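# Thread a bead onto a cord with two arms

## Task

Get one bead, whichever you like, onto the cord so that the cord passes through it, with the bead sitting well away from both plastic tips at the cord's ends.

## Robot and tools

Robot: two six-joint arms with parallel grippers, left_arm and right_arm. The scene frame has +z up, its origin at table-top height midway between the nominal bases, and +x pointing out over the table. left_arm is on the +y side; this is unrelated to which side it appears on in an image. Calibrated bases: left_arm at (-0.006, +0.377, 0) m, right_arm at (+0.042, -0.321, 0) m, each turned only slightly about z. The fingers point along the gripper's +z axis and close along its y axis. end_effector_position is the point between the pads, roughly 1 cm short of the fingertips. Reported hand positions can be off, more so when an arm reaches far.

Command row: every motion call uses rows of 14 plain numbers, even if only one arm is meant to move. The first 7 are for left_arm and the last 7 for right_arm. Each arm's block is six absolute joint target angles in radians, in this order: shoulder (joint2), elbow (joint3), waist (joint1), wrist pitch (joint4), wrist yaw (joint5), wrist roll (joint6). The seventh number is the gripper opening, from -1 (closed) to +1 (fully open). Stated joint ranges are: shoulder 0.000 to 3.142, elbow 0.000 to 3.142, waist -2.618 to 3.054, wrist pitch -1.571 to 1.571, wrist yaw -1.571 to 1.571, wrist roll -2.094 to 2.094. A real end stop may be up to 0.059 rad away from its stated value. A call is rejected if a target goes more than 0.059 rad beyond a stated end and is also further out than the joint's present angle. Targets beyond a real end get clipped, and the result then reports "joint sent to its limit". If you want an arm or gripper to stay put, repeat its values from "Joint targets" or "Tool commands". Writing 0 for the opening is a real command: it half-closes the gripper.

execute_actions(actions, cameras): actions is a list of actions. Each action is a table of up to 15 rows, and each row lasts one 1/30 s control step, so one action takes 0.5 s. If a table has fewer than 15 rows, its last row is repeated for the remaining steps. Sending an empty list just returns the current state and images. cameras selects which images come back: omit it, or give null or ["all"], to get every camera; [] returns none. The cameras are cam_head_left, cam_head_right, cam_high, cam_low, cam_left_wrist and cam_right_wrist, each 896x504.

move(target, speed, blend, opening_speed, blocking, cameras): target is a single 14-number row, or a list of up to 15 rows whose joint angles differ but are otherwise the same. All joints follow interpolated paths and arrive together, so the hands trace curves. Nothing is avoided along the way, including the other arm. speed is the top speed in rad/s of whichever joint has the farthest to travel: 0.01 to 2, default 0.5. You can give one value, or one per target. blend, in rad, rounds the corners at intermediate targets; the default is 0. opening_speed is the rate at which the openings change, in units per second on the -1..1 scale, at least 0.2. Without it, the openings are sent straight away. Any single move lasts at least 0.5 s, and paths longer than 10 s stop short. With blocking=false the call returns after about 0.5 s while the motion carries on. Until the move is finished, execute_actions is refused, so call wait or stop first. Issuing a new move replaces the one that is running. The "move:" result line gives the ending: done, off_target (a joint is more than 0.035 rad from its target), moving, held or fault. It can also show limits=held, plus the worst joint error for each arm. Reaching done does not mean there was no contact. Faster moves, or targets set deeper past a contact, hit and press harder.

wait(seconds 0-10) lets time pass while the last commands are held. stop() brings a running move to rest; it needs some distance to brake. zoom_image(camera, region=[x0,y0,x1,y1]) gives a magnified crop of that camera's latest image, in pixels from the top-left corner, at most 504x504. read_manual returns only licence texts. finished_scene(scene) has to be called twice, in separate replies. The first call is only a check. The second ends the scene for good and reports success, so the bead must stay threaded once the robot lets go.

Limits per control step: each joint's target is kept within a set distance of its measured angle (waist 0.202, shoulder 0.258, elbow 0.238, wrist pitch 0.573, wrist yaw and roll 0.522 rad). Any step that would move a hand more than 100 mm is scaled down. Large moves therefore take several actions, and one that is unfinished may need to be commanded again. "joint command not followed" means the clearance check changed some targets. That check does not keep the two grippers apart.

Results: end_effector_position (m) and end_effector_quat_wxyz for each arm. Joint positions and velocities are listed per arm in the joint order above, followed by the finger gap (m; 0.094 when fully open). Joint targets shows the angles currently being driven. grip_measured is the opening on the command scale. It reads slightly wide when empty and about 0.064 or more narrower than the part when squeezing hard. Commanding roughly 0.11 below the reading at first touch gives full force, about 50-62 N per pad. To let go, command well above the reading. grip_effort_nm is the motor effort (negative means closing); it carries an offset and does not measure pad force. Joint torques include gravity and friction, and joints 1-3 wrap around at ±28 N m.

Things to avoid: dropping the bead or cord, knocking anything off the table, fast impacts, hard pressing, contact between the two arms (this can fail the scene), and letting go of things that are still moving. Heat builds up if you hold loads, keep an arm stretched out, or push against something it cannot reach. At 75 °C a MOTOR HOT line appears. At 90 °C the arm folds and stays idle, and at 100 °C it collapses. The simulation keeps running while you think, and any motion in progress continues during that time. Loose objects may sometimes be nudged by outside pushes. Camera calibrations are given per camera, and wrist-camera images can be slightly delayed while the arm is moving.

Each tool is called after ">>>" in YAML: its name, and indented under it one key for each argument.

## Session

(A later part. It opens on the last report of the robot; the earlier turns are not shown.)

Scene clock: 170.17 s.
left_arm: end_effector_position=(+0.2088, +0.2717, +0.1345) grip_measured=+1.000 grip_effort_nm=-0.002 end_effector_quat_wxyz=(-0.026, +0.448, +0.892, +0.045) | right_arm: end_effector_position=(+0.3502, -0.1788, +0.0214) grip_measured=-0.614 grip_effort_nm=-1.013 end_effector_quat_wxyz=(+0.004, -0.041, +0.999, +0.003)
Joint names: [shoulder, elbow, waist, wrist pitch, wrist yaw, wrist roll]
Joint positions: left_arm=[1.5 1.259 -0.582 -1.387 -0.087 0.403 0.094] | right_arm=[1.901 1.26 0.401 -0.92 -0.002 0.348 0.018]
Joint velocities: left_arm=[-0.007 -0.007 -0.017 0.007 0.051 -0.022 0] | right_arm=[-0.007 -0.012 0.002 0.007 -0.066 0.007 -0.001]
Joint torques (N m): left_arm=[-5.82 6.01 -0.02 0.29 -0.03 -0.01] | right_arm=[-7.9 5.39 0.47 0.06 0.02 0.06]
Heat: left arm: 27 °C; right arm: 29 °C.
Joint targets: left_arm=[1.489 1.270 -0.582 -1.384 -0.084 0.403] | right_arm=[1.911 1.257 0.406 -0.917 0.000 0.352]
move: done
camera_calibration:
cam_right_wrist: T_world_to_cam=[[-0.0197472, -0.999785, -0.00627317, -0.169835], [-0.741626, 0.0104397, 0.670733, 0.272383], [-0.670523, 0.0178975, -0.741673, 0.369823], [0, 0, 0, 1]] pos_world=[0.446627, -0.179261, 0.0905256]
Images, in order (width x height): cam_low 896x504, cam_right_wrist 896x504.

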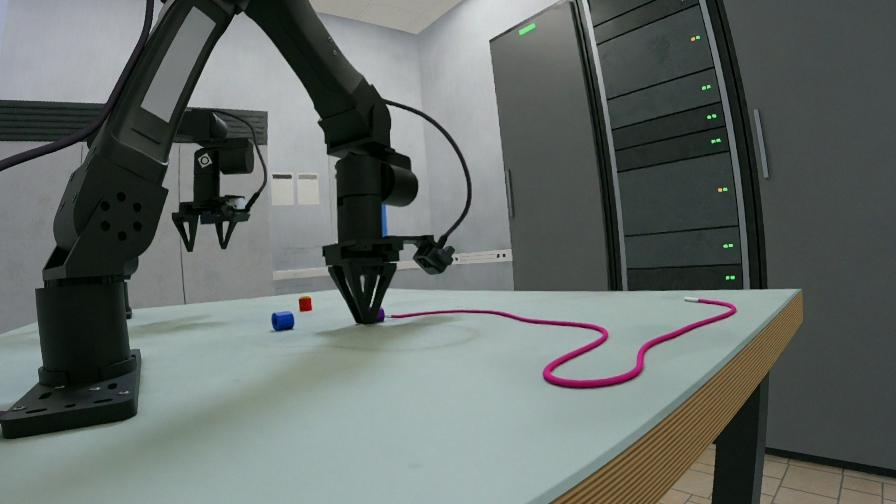

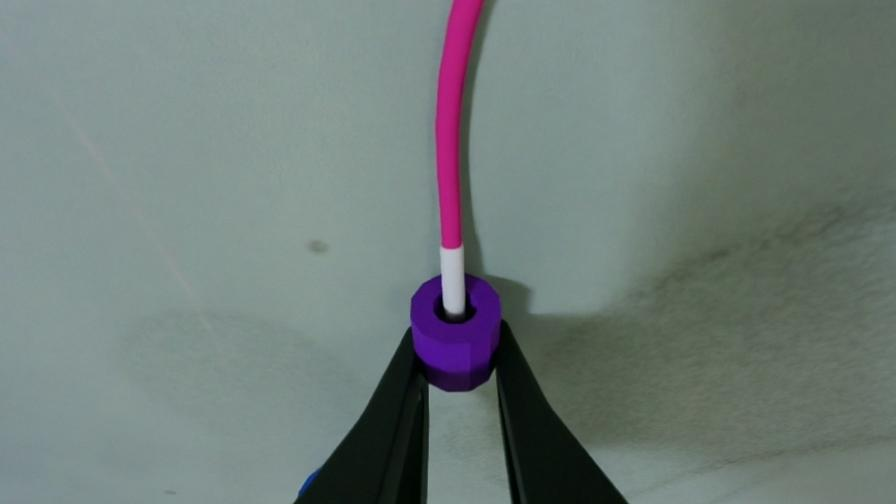

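>>> move:
  target: [1.489,1.27,-0.582,-1.384,-0.084,0.403,1,2.005,1.385,0.377,-0.973,0,0.335,-0.62]
  speed: 0.1
  cameras: ["cam_low","cam_right_wrist","cam_high"]

Scene clock: 187.07 s.
left_arm: end_effector_position=(+0.2088, +0.2717, +0.1345) grip_measured=+1.000 grip_effort_nm=0.002 end_effector_quat_wxyz=(-0.026, +0.448, +0.892, +0.045) | right_arm: end_effector_position=(+0.3598, -0.1792, +0.0214) grip_measured=-0.617 grip_effort_nm=-1.053 end_effector_quat_wxyz=(-0.017, -0.038, +0.999, -0.005)
Joint names: [shoulder, elbow, waist, wrist pitch, wrist yaw, wrist roll]
Joint positions: left_arm=[1.5 1.259 -0.582 -1.387 -0.087 0.403 0.094] | right_arm=[1.971 1.357 0.389 -0.993 -0.003 0.34 0.018]
Joint velocities: left_arm=[-0.012 -0.002 0.002 -0.022 0.022 -0.051 0] | right_arm=[0.002 -0.002 0.002 -0.095 -0.051 -0.037 0]
Joint torques (N m): left_arm=[-5.81 5.98 -0.02 0.29 -0.04 -0.01] | right_arm=[-6.72 7.75 -0.96 0.14 0 -0.02]
Heat: left arm: 27 °C; right arm: 29 °C.
Joint targets: left_arm=[1.489 1.270 -0.582 -1.384 -0.084 0.403] | right_arm=[2.005 1.385 0.377 -0.973 0.000 0.335]
move: done
camera_calibration:
cam_right_wrist: T_world_to_cam=[[-0.0245846, -0.99962, 0.0124607, -0.168597], [-0.712906, 0.0262685, 0.700768, 0.271321], [-0.700829, 0.00834479, -0.713281, 0.384797], [0, 0, 0, 1]] pos_world=[0.458958, -0.178872, 0.0864363]
Images, in order (width x height): cam_high 896x504, cam_low 896x504, cam_right_wrist 896x504.

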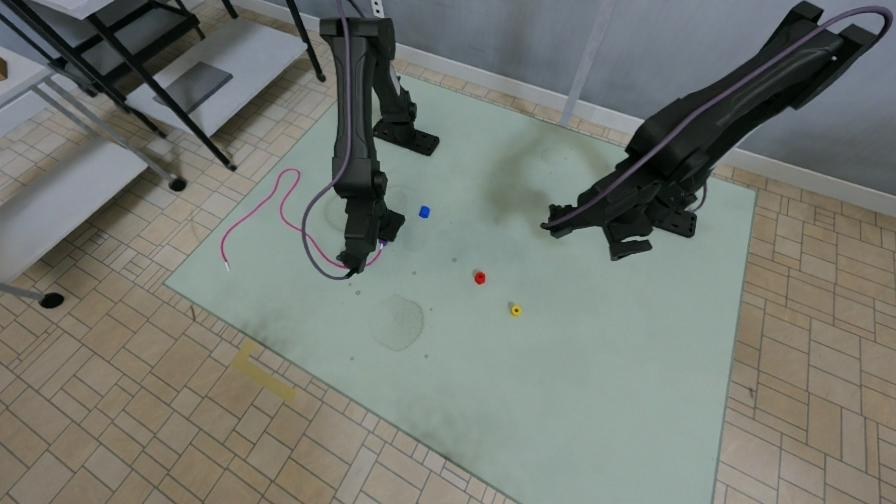

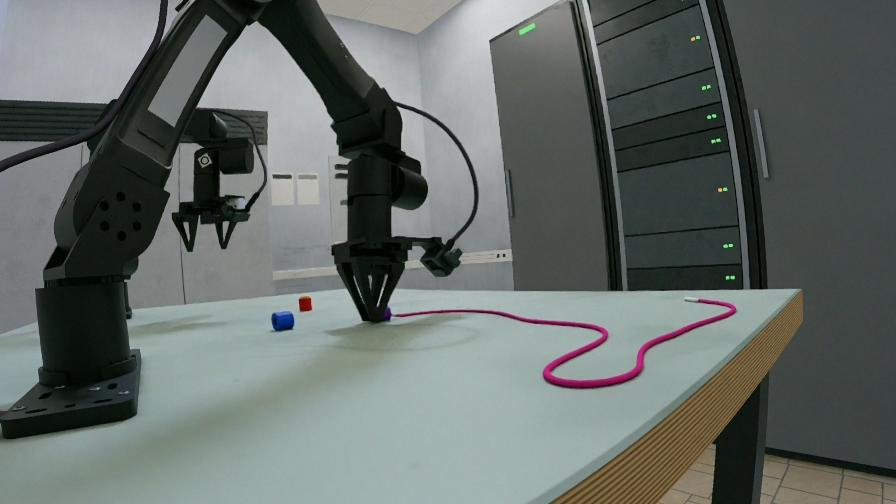

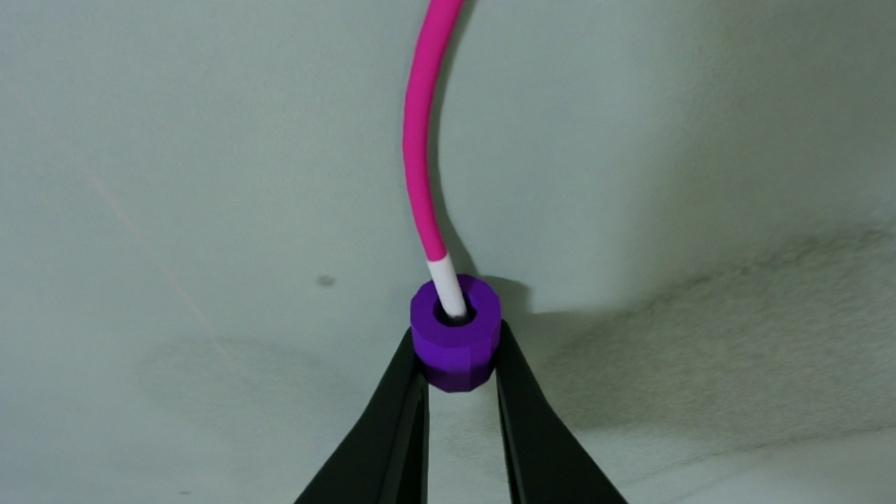

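>>> move:
  target: [1.489,1.27,-0.582,-1.384,-0.084,0.403,1,1.985,1.36,0.391,-0.993,0,0.34,0.0]
  speed: 0.1
  opening_speed: 1
  cameras: []

>>> move:
  target: [1.489,1.27,-0.582,-1.384,-0.084,0.403,1,1.94,1.46,0.391,-1.11,0,0.34,0.0]
  speed: 0.3
  cameras: ["cam_low","cam_right_wrist"]

Scene clock: 304.77 s.
left_arm: end_effector_position=(+0.2088, +0.2717, +0.1345) grip_measured=+1.000 grip_effort_nm=0.002 end_effector_quat_wxyz=(-0.026, +0.448, +0.892, +0.045) | right_arm: end_effector_position=(+0.3590, -0.1826, +0.0215) grip_measured=-0.004 grip_effort_nm=0.159 end_effector_quat_wxyz=(-0.019, -0.038, +0.999, -0.012)
Joint names: [shoulder, elbow, waist, wrist pitch, wrist yaw, wrist roll]
Joint positions: left_arm=[1.5 1.259 -0.582 -1.387 -0.087 0.403 0.094] | right_arm=[1.971 1.357 0.387 -1.002 0.009 0.339 0.047]
Joint velocities: left_arm=[0.002 0.002 0.007 -0.066 0.007 -0.037 0] | right_arm=[-0.017 -0.002 -0.037 -0.037 -0.095 -0.007 -0.001]
Joint torques (N m): left_arm=[-5.82 6 -0.02 0.29 -0.03 -0.01] | right_arm=[-8.24 5.74 0.38 0.02 -0.1 0.02]
Heat: left arm: 27 °C; right arm: 28 °C.
Joint targets: left_arm=[1.489 1.270 -0.582 -1.384 -0.084 0.403] | right_arm=[1.985 1.360 0.391 -0.993 0.000 0.340]
move: done
No camera images: "cameras" was empty.

Scene clock: 305.87 s.
left_arm: end_effector_position=(+0.2088, +0.2717, +0.1345) grip_measured=+1.000 grip_effort_nm=0.002 end_effector_quat_wxyz=(-0.026, +0.448, +0.892, +0.045) | right_arm: end_effector_position=(+0.3587, -0.1820, +0.0382) grip_measured=-0.003 grip_effort_nm=0.134 end_effector_quat_wxyz=(-0.031, -0.038, +0.999, -0.015)
Joint names: [shoulder, elbow, waist, wrist pitch, wrist yaw, wrist roll]
Joint positions: left_arm=[1.5 1.259 -0.582 -1.387 -0.087 0.403 0.094] | right_arm=[1.971 1.426 0.387 -1.094 0.005 0.339 0.047]
Joint velocities: left_arm=[0.002 -0.002 -0.007 0.066 -0.066 -0.051 0] | right_arm=[0.002 0.007 -0.017 -0.037 -0.125 0.007 0.001]
Joint torques (N m): left_arm=[-5.82 6 -0.03 0.29 -0.03 -0.01] | right_arm=[-11.86 8.23 0.34 -0.3 -0.08 0.01]
Heat: left arm: 27 °C; right arm: 28 °C.
Joint targets: left_arm=[1.489 1.270 -0.582 -1.384 -0.084 0.403] | right_arm=[1.940 1.460 0.391 -1.110 0.000 0.340]
move: done
camera_calibration:
cam_right_wrist: T_world_to_cam=[[-0.0246835, -0.999123, 0.0338077, -0.17237], [-0.69421, 0.0414653, 0.718577, 0.254206], [-0.719349, -0.00573258, -0.694625, 0.399401], [0, 0, 0, 1]] pos_world=[0.459526, -0.18047, 0.100595]
Images, in order (width x height): cam_low 896x504, cam_right_wrist 896x504.

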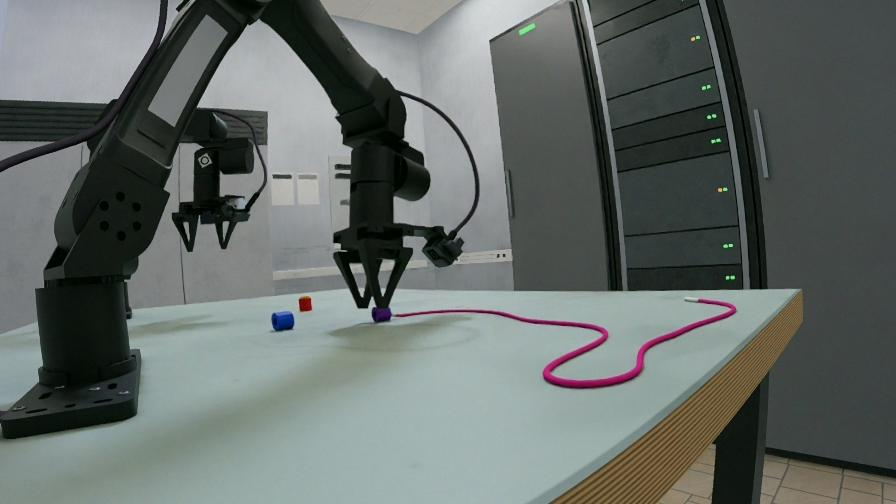

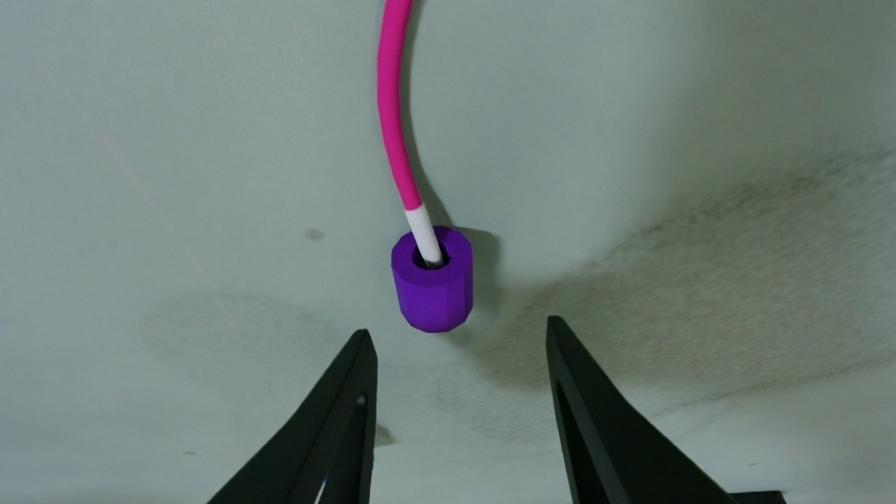

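>>> move:
  target:
    - [1.489,1.27,-0.582,-1.384,-0.084,0.403,1,1.95,1.55,0.385,-1.15,0,0.28,0.0]
    - [1.489,1.27,-0.582,-1.384,-0.084,0.403,1,2.072,1.597,0.367,-1.10,0,0.225,0.0]
  speed: 0.3
  blend: 0.05
  cameras: ["cam_low","cam_right_wrist"]

Scene clock: 337.27 s.
left_arm: end_effector_position=(+0.2088, +0.2717, +0.1345) grip_measured=+1.000 grip_effort_nm=-0.002 end_effector_quat_wxyz=(-0.026, +0.448, +0.892, +0.045) | right_arm: end_effector_position=(+0.3871, -0.1744, +0.0377) grip_measured=-0.003 grip_effort_nm=0.134 end_effector_quat_wxyz=(-0.023, -0.086, +0.996, -0.010)
Joint names: [shoulder, elbow, waist, wrist pitch, wrist yaw, wrist roll]
Joint positions: left_arm=[1.5 1.259 -0.582 -1.387 -0.087 0.403 0.094] | right_arm=[2.062 1.559 0.374 -1.118 0.004 0.23 0.047]
Joint velocities: left_arm=[-0.032 -0.007 0.002 -0.051 0.022 -0.007 0] | right_arm=[-0.007 0.002 -0.007 0.037 -0.007 -0.022 0]
Joint torques (N m): left_arm=[-5.82 6 -0.03 0.29 -0.03 -0.01] | right_arm=[-9.47 8.66 -0.7 0.09 -0.07 -0.04]
Heat: left arm: 27 °C; right arm: 34 °C.
Joint targets: left_arm=[1.489 1.270 -0.582 -1.384 -0.084 0.403] | right_arm=[2.072 1.597 0.367 -1.100 0.000 0.225]
move: off_target (right_arm); blend cut to 0.045 rad at target 1; right_arm: the elbow is farthest, 0.038 rad from its target
camera_calibration:
cam_right_wrist: T_world_to_cam=[[0.0711323, -0.997257, 0.020482, -0.200289], [-0.704107, -0.0356568, 0.709198, 0.264732], [-0.706522, -0.0648684, -0.704712, 0.404608], [0, 0, 0, 1]] pos_world=[0.486511, -0.164054, 0.101486]
Images, in order (width x height): cam_low 896x504, cam_right_wrist 896x504.

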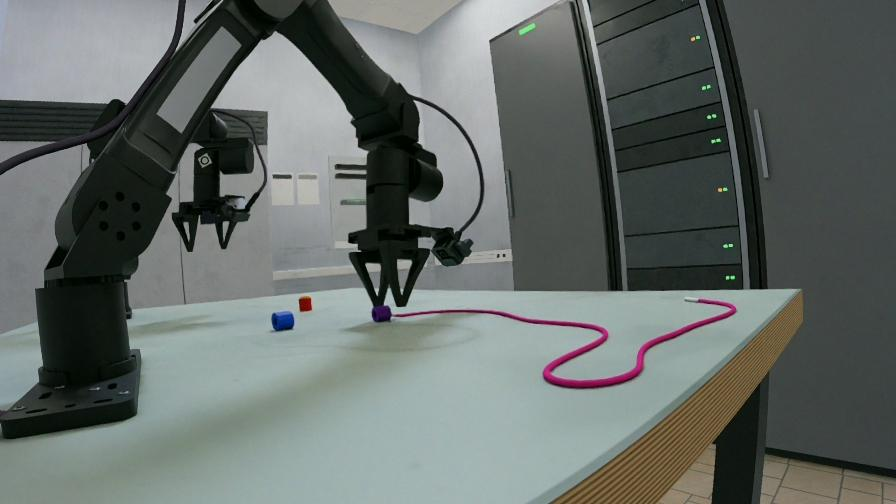

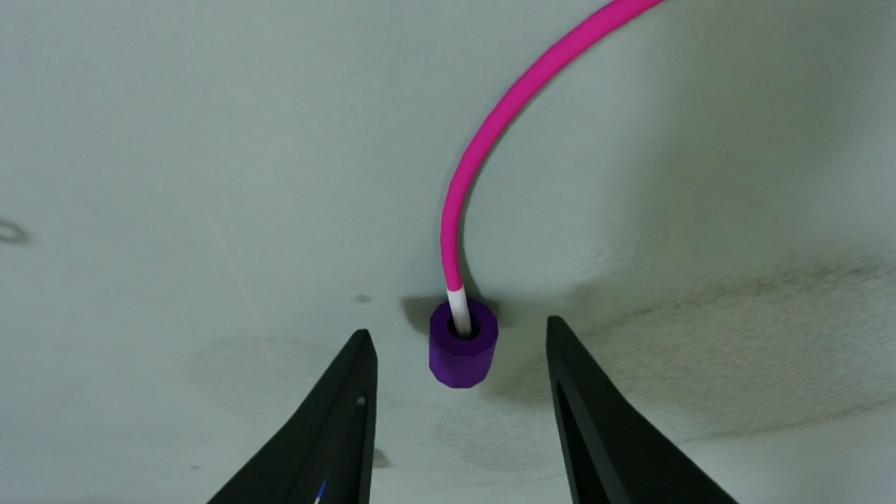

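>>> move:
  target: [1.489,1.27,-0.582,-1.384,-0.084,0.403,1,2.072,1.645,0.360,-1.09,0,0.22,0.0]
  speed: 0.3
  cameras: ["cam_low","cam_right_wrist"]

Scene clock: 345.53 s.
left_arm: end_effector_position=(+0.2088, +0.2717, +0.1345) grip_measured=+1.000 grip_effort_nm=-0.002 end_effector_quat_wxyz=(-0.026, +0.448, +0.892, +0.045) | right_arm: end_effector_position=(+0.4034, -0.1699, +0.0494) grip_measured=-0.003 grip_effort_nm=0.134 end_effector_quat_wxyz=(+0.003, -0.085, +0.996, -0.001)
Joint names: [shoulder, elbow, waist, wrist pitch, wrist yaw, wrist roll]
Joint positions: left_arm=[1.5 1.259 -0.582 -1.387 -0.087 0.403 0.094] | right_arm=[2.062 1.608 0.369 -1.111 0.004 0.225 0.047]
Joint velocities: left_arm=[-0.007 -0.012 -0.017 -0.081 -0.022 0.051 0] | right_arm=[-0.007 -0.002 0.007 -0.007 0.022 -0.022 -0.001]
Joint torques (N m): left_arm=[-5.82 5.98 -0.03 0.28 -0.04 -0.01] | right_arm=[-9.65 8.81 -0.79 0.23 -0.06 -0.06]
Heat: left arm: 27 °C; right arm: 33 °C.
Joint targets: left_arm=[1.489 1.270 -0.582 -1.384 -0.084 0.403] | right_arm=[2.072 1.645 0.360 -1.090 0.000 0.220]
move: off_target (right_arm); right_arm: the elbow is farthest, 0.037 rad from its target
camera_calibration:
cam_right_wrist: T_world_to_cam=[[0.0701656, -0.997532, 0.00241359, -0.195972], [-0.739508, -0.0503922, 0.671259, 0.2817], [-0.669481, -0.0488842, -0.741219, 0.414276], [0, 0, 0, 1]] pos_world=[0.49942, -0.161041, 0.118448]
Images, in order (width x height): cam_low 896x504, cam_right_wrist 896x504.

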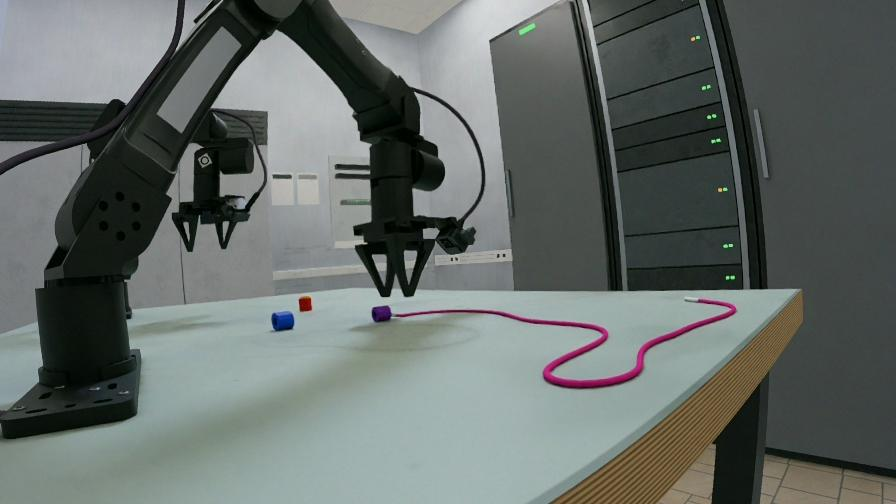

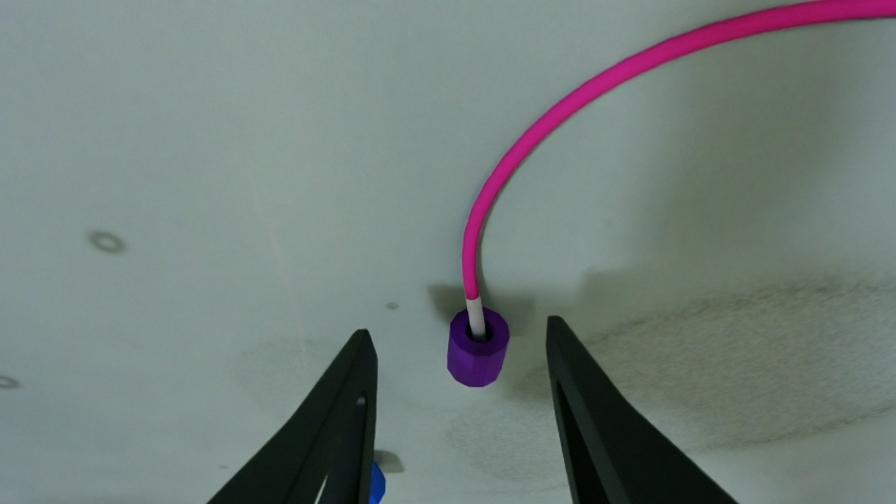

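>>> move:
  target: [1.489,1.27,-0.582,-1.384,-0.084,0.403,1,2.104,1.536,0.350,-0.99,0,0.29,-0.2]
  speed: 0.15
  cameras: ["cam_low","cam_right_wrist"]

>>> zoom_image:
  camera: "cam_low"
  region: [330, 230, 480, 350]

Scene clock: 362.03 s.
left_arm: end_effector_position=(+0.2088, +0.2717, +0.1345) grip_measured=+1.000 grip_effort_nm=0.002 end_effector_quat_wxyz=(-0.026, +0.448, +0.892, +0.045) | right_arm: end_effector_position=(+0.4094, -0.1720, +0.0265) grip_measured=-0.197 grip_effort_nm=-0.183 end_effector_quat_wxyz=(+0.011, -0.051, +0.999, +0.002)
Joint names: [shoulder, elbow, waist, wrist pitch, wrist yaw, wrist roll]
Joint positions: left_arm=[1.5 1.259 -0.582 -1.387 -0.087 0.403 0.094] | right_arm=[2.087 1.552 0.358 -1.014 0.004 0.284 0.038]
Joint velocities: left_arm=[-0.002 0.002 0.002 -0.066 -0.007 -0.007 0] | right_arm=[-0.002 0.002 0.007 -0.066 -0.037 0.051 0]
Joint torques (N m): left_arm=[-5.82 5.98 -0.03 0.29 -0.03 -0.01] | right_arm=[-9.26 4.63 -0.69 0.29 -0.04 0.11]
Heat: left arm: 26 °C; right arm: 32 °C.
Joint targets: left_arm=[1.489 1.270 -0.582 -1.384 -0.084 0.403] | right_arm=[2.104 1.536 0.350 -0.990 0.000 0.290]
move: done
camera_calibration:
cam_right_wrist: T_world_to_cam=[[0.000431037, -0.999991, -0.00415327, -0.170113], [-0.751421, -0.00306431, 0.659816, 0.314732], [-0.659823, 0.00283645, -0.751416, 0.406443], [0, 0, 0, 1]] pos_world=[0.50475, -0.1703, 0.0970362]
Images, in order (width x height): cam_low 896x504, cam_right_wrist 896x504.

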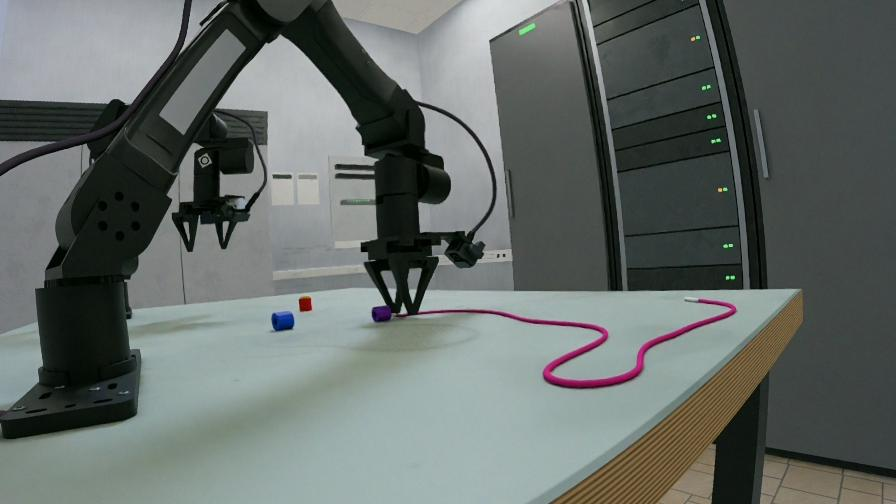

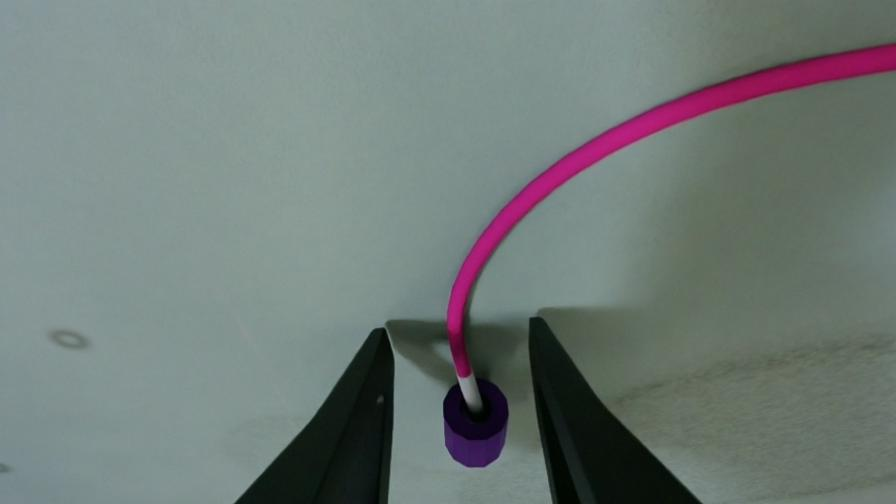

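Scaled by 3.360 from the camera's 896x504 image, which has a finer 1280x720 frame.

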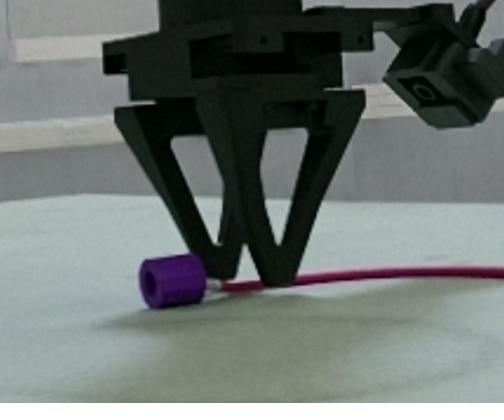

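>>> move:
  target: [1.489,1.27,-0.582,-1.384,-0.084,0.403,1,2.110,1.524,0.350,-0.972,0,0.29,-0.2]
  speed: 0.15
  cameras: []

>>> move:
  target: [1.489,1.27,-0.582,-1.384,-0.084,0.403,1,2.110,1.524,0.350,-0.972,0,0.29,-0.97]
  speed: 0.15
  opening_speed: 0.5
  cameras: ["cam_low","cam_right_wrist"]

>>> zoom_image:
  camera: "cam_low"
  region: [330, 230, 480, 350]

Scene clock: 376.63 s.
left_arm: end_effector_position=(+0.2088, +0.2717, +0.1345) grip_measured=+1.000 grip_effort_nm=0.007 end_effector_quat_wxyz=(-0.026, +0.448, +0.892, +0.045) | right_arm: end_effector_position=(+0.4104, -0.1715, +0.0241) grip_measured=-0.197 grip_effort_nm=-0.183 end_effector_quat_wxyz=(+0.015, -0.050, +0.999, +0.003)
Joint names: [shoulder, elbow, waist, wrist pitch, wrist yaw, wrist roll]
Joint positions: left_arm=[1.5 1.259 -0.582 -1.387 -0.087 0.403 0.094] | right_arm=[2.087 1.542 0.358 -0.996 0.004 0.285 0.038]
Joint velocities: left_arm=[0.022 -0.007 -0.017 0.007 0.037 -0.051 0] | right_arm=[-0.012 -0.002 0.007 -0.022 0.066 -0.022 -0.001]
Joint torques (N m): left_arm=[-5.83 5.98 -0.02 0.29 -0.03 -0.01] | right_arm=[-8.84 4.45 -0.7 0.3 -0.05 0.07]
Heat: left arm: 26 °C; right arm: 31 °C.
Joint targets: left_arm=[1.489 1.270 -0.582 -1.384 -0.084 0.403] | right_arm=[2.110 1.524 0.350 -0.972 0.000 0.290]
move: done
No camera images: "cameras" was empty.

Scene clock: 378.50 s.
left_arm: end_effector_position=(+0.2088, +0.2717, +0.1345) grip_measured=+1.000 grip_effort_nm=0.002 end_effector_quat_wxyz=(-0.026, +0.448, +0.892, +0.045) | right_arm: end_effector_position=(+0.4107, -0.1714, +0.0241) grip_measured=-0.955 grip_effort_nm=-1.009 end_effector_quat_wxyz=(+0.015, -0.050, +0.999, +0.003)
Joint names: [shoulder, elbow, waist, wrist pitch, wrist yaw, wrist roll]
Joint positions: left_arm=[1.5 1.259 -0.582 -1.387 -0.087 0.403 0.094] | right_arm=[2.087 1.542 0.358 -0.995 0.004 0.285 0.002]
Joint velocities: left_arm=[-0.002 -0.012 0.002 -0.007 -0.037 -0.037 0] | right_arm=[0.017 -0.017 -0.022 -0.051 -0.022 0.022 0]
Joint torques (N m): left_arm=[-5.83 6.01 -0.05 0.29 -0.03 -0.02] | right_arm=[-8.87 4.51 -0.76 0.3 -0.06 0.05]
Heat: left arm: 26 °C; right arm: 31 °C.
Joint targets: left_arm=[1.489 1.270 -0.582 -1.384 -0.084 0.403] | right_arm=[2.110 1.524 0.350 -0.972 0.000 0.290]
move: done
camera_calibration:
cam_right_wrist: T_world_to_cam=[[-0.000284403, -0.999972, -0.00747204, -0.169215], [-0.75676, -0.0046692, 0.653676, 0.319384], [-0.653692, 0.00584045, -0.756738, 0.403608], [0, 0, 0, 1]] pos_world=[0.505485, -0.170076, 0.0953876]
Images, in order (width x height): cam_low 896x504, cam_right_wrist 896x504.

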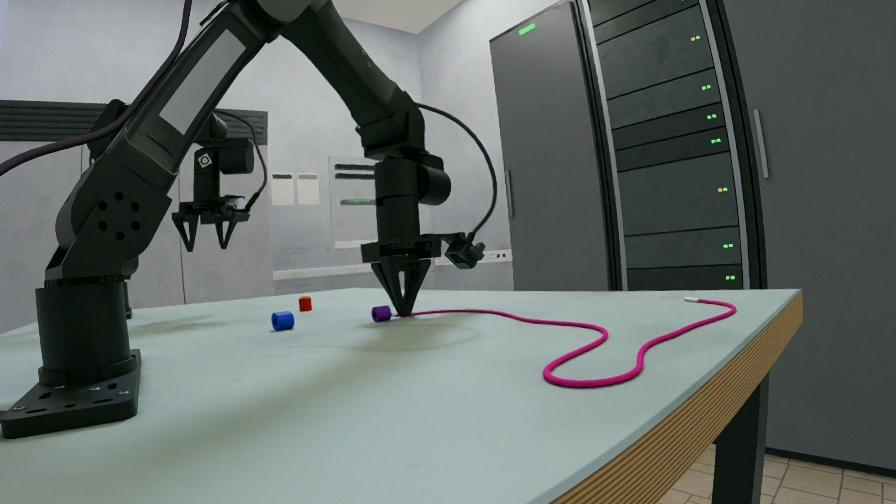

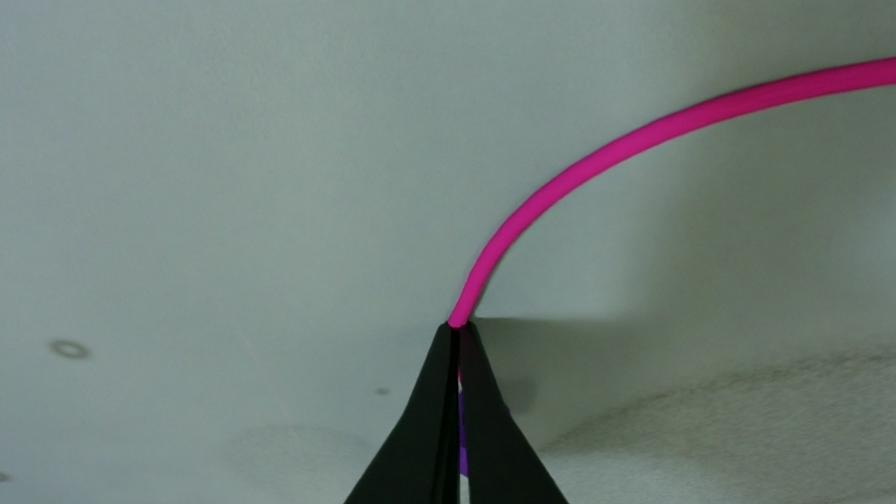

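Scaled by 3.360 from the camera's 896x504 image, which has a finer 1280x720 frame.

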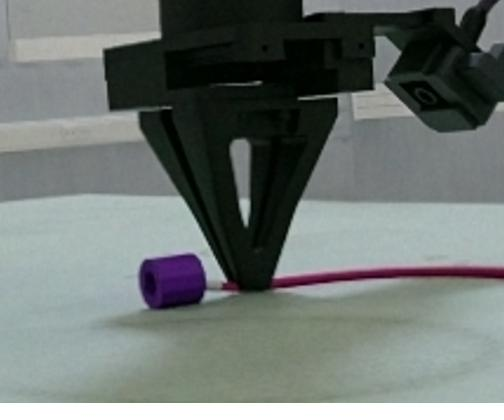

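>>> move:
  target: [1.489,1.27,-0.582,-1.384,-0.084,0.403,1,2.088,1.575,0.350,-1.015,0,0.29,-0.97]
  speed: 0.15
  cameras: ["cam_low"]

>>> zoom_image:
  camera: "cam_low"
  region: [330, 230, 480, 350]

>>> move:
  target: [1.489,1.27,-0.582,-1.384,-0.084,0.403,1,2.005,1.460,0.372,-0.985,0,0.29,-0.97]
  speed: 0.3
  cameras: ["cam_low","cam_right_wrist","cam_high"]

>>> zoom_image:
  camera: "cam_low"
  region: [330, 230, 480, 350]

Scene clock: 396.73 s.
left_arm: end_effector_position=(+0.2088, +0.2717, +0.1345) grip_measured=+1.000 grip_effort_nm=0.007 end_effector_quat_wxyz=(-0.026, +0.448, +0.892, +0.045) | right_arm: end_effector_position=(+0.4096, -0.1719, +0.0241) grip_measured=-0.958 grip_effort_nm=-1.057 end_effector_quat_wxyz=(+0.013, -0.050, +0.999, +0.002)
Joint names: [shoulder, elbow, waist, wrist pitch, wrist yaw, wrist roll]
Joint positions: left_arm=[1.5 1.259 -0.582 -1.387 -0.087 0.403 0.094] | right_arm=[2.087 1.542 0.358 -1 0.004 0.285 0.002]
Joint velocities: left_arm=[0.012 -0.012 -0.012 0.037 -0.022 -0.022 0] | right_arm=[-0.017 -0.012 -0.007 0.081 -0.007 0.007 0]
Joint torques (N m): left_arm=[-5.82 6 -0.02 0.29 -0.04 -0.01] | right_arm=[-10.44 8.31 -0.7 -0.08 -0.06 0.06]
Heat: left arm: 26 °C; right arm: 30 °C.
Joint targets: left_arm=[1.489 1.270 -0.582 -1.384 -0.084 0.403] | right_arm=[2.088 1.575 0.350 -1.015 0.000 0.290]
move: done
Images, in order (width x height): cam_low 896x504.

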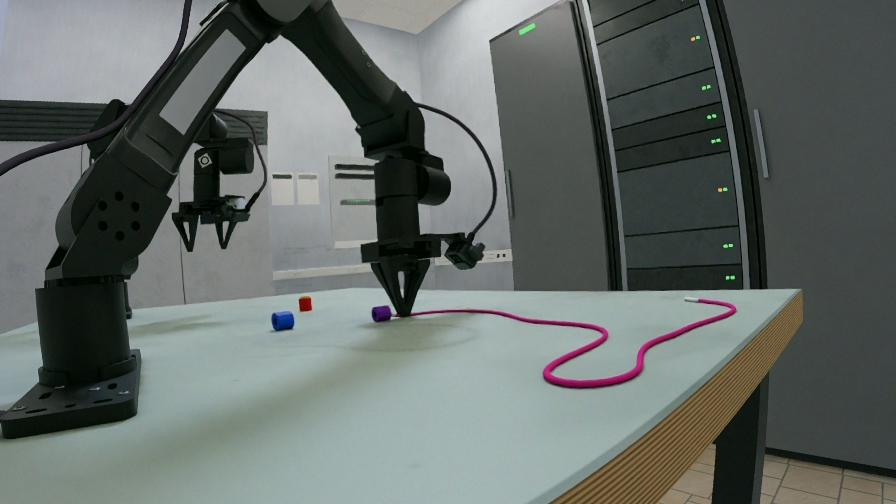

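Scaled by 3.360 from the camera's 896x504 image, which has a finer 1280x720 frame.

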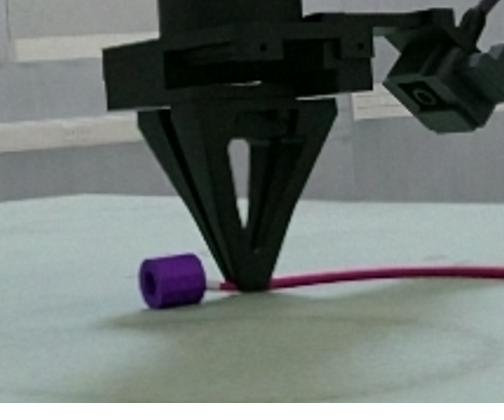

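Scene clock: 397.50 s.
left_arm: end_effector_position=(+0.2088, +0.2717, +0.1345) grip_measured=+1.000 grip_effort_nm=0.007 end_effector_quat_wxyz=(-0.026, +0.448, +0.892, +0.045) | right_arm: end_effector_position=(+0.3938, -0.1761, +0.0233) grip_measured=-0.958 grip_effort_nm=-1.057 end_effector_quat_wxyz=(+0.003, -0.053, +0.999, -0.001)
Joint names: [shoulder, elbow, waist, wrist pitch, wrist yaw, wrist roll]
Joint positions: left_arm=[1.5 1.259 -0.582 -1.387 -0.087 0.403 0.094] | right_arm=[2.048 1.48 0.363 -0.998 0.004 0.285 0.002]
Joint velocities: left_arm=[0.002 0.002 0.012 0.007 0.007 -0.022 0] | right_arm=[0.002 -0.002 -0.002 0.022 0.066 -0.037 0]
Joint torques (N m): left_arm=[-5.83 6 -0.03 0.29 -0.04 -0.01] | right_arm=[-13.61 4.29 0.84 0.14 -0.06 0.06]
Heat: left arm: 26 °C; right arm: 30 °C.
Joint targets: left_arm=[1.489 1.270 -0.582 -1.384 -0.084 0.403] | right_arm=[2.005 1.460 0.372 -0.985 0.000 0.290]
move: off_target (right_arm); right_arm: the shoulder is farthest, 0.043 rad from its target
camera_calibration:
cam_right_wrist: T_world_to_cam=[[0.00499478, -0.999985, 0.0024344, -0.176198], [-0.740593, -0.00206333, 0.67195, 0.300761], [-0.671935, -0.00515915, -0.740592, 0.396864], [0, 0, 0, 1]] pos_world=[0.490288, -0.173527, 0.0922475]
Images, in order (width x height): cam_high 896x504, cam_low 896x504, cam_right_wrist 896x504.

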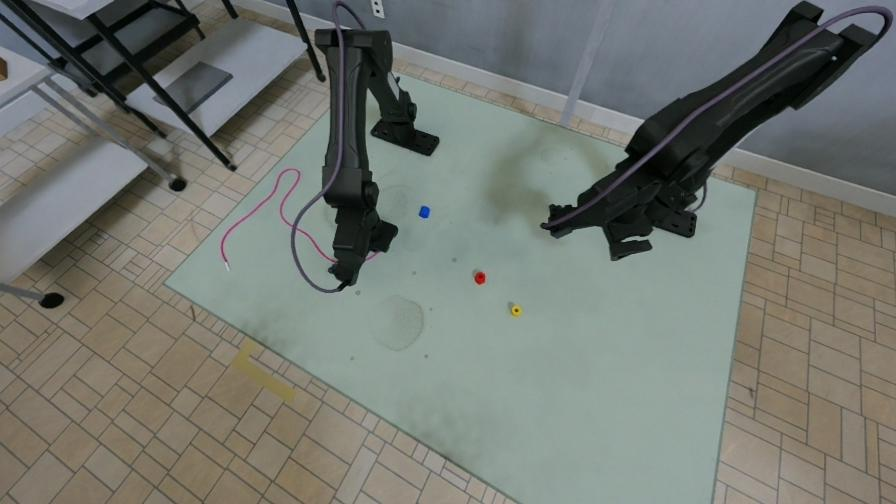

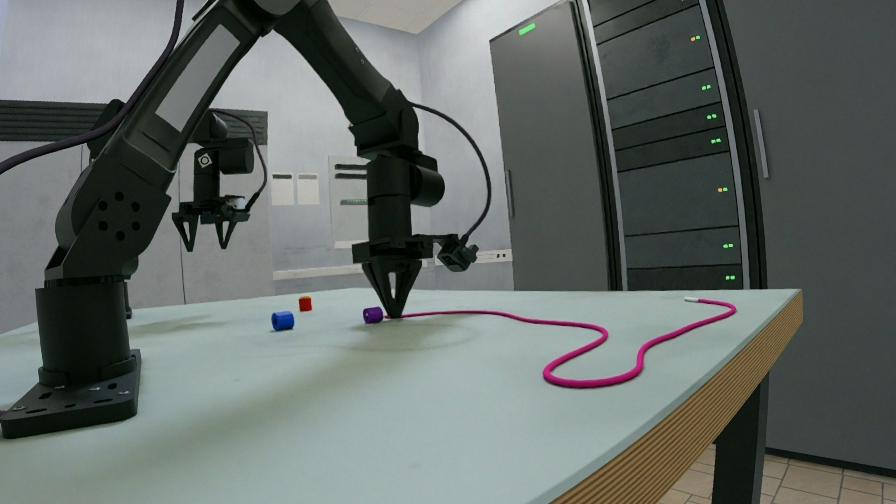

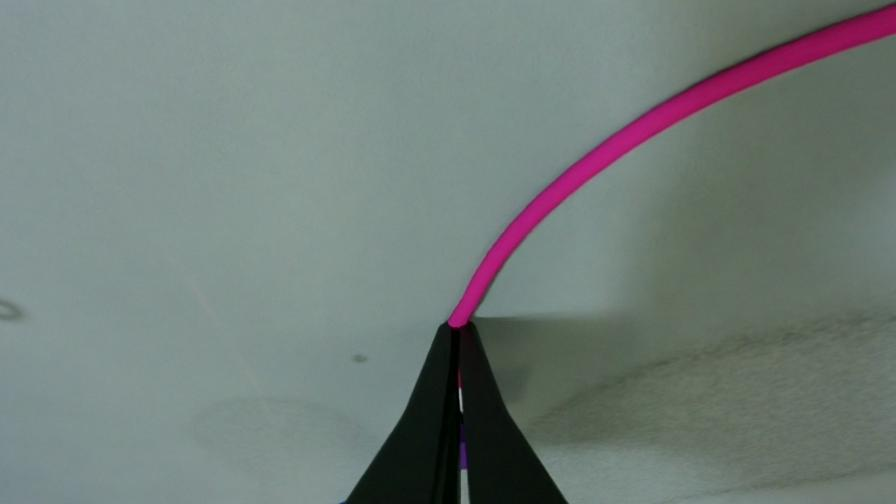

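Scaled by 3.360 from the camera's 896x504 image, which has a finer 1280x720 frame.

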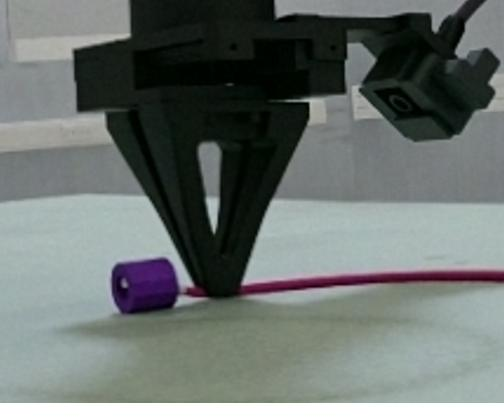

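>>> move:
  target: [1.489,1.27,-0.582,-1.384,-0.084,0.403,1,1.835,1.218,0.409,-0.895,0,0.333,-0.97]
  speed: 0.8
  cameras: ["cam_low","cam_right_wrist","cam_high"]

>>> zoom_image:
  camera: "cam_low"
  region: [310, 230, 460, 350]

>>> zoom_image:
  camera: "cam_high"
  region: [330, 180, 480, 300]

Scene clock: 415.70 s.
left_arm: end_effector_position=(+0.2088, +0.2717, +0.1345) grip_measured=+1.000 grip_effort_nm=0.007 end_effector_quat_wxyz=(-0.026, +0.448, +0.892, +0.045) | right_arm: end_effector_position=(+0.3455, -0.1810, +0.0252) grip_measured=-0.958 grip_effort_nm=-1.057 end_effector_quat_wxyz=(+0.008, -0.052, +0.999, +0.002)
Joint names: [shoulder, elbow, waist, wrist pitch, wrist yaw, wrist roll]
Joint positions: left_arm=[1.5 1.259 -0.582 -1.387 -0.087 0.403 0.094] | right_arm=[1.871 1.236 0.404 -0.919 0.003 0.327 0.002]
Joint velocities: left_arm=[0.012 -0.017 0.012 -0.081 -0.022 0.007 0] | right_arm=[0.002 -0.002 0.007 0.037 -0.022 -0.022 0]
Joint torques (N m): left_arm=[-5.81 6 -0.06 0.29 -0.03 -0.01] | right_arm=[-11.43 4.27 0.4 0.31 -0.05 0.08]
Heat: left arm: 26 °C; right arm: 32 °C.
Joint targets: left_arm=[1.489 1.270 -0.582 -1.384 -0.084 0.403] | right_arm=[1.835 1.218 0.409 -0.895 0.000 0.333]
move: off_target (right_arm); right_arm: the shoulder is farthest, 0.036 rad from its target
camera_calibration:
cam_right_wrist: T_world_to_cam=[[0.00348959, -0.999987, -0.0037668, -0.180194], [-0.747514, -0.00511059, 0.664226, 0.265738], [-0.664237, 0.000497858, -0.747522, 0.364323], [0, 0, 0, 1]] pos_world=[0.441269, -0.179015, 0.0951506]
Images, in order (width x height): cam_high 896x504, cam_low 896x504, cam_right_wrist 896x504.

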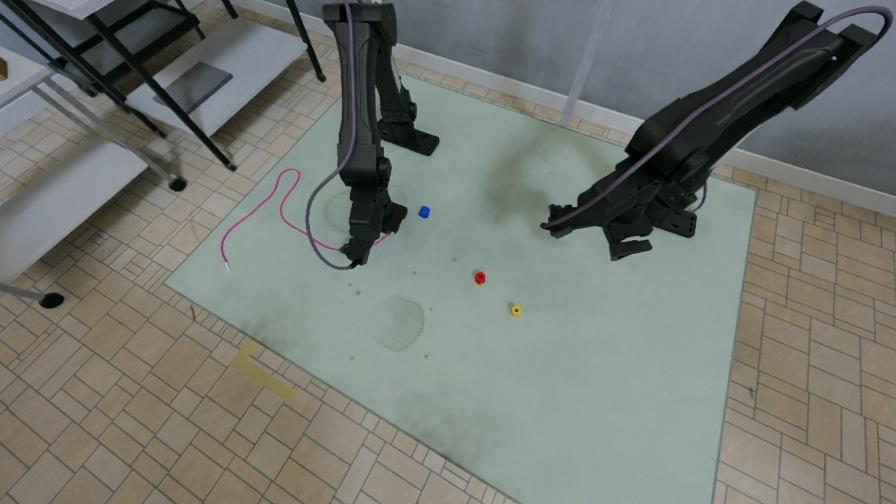

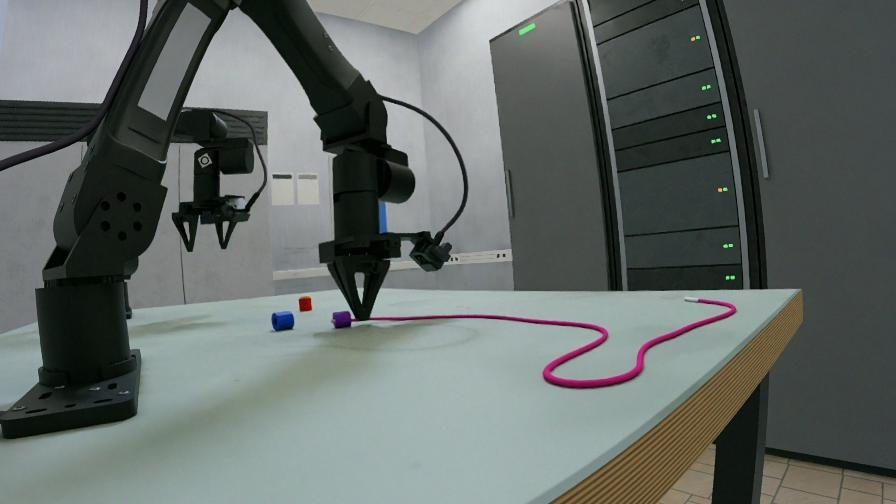

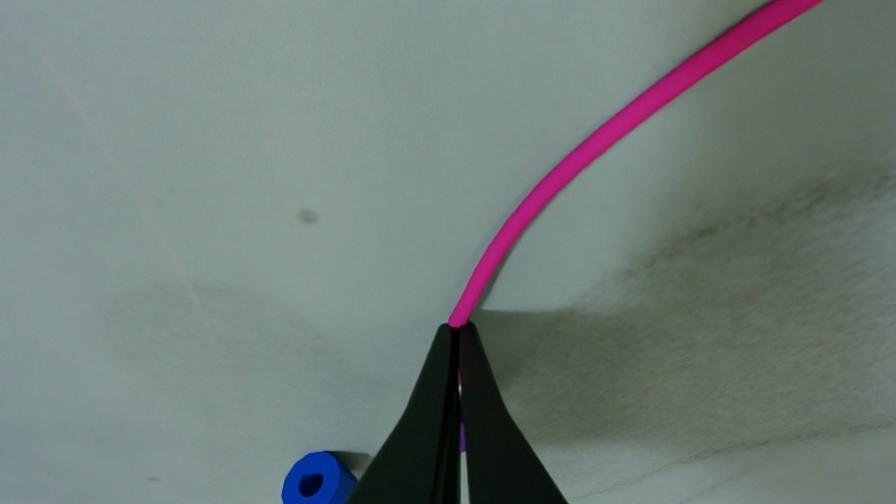

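Scaled by 3.360 from the camera's 896x504 image, which has a finer 1280x720 frame.

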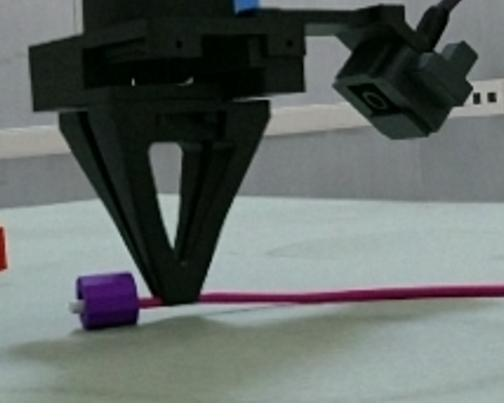

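Scaled by 3.360 from the camera's 896x504 image, which has a finer 1280x720 frame.

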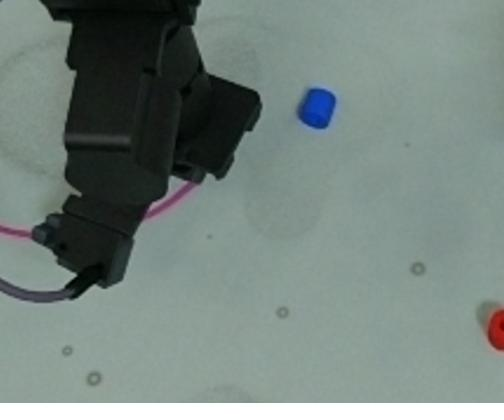

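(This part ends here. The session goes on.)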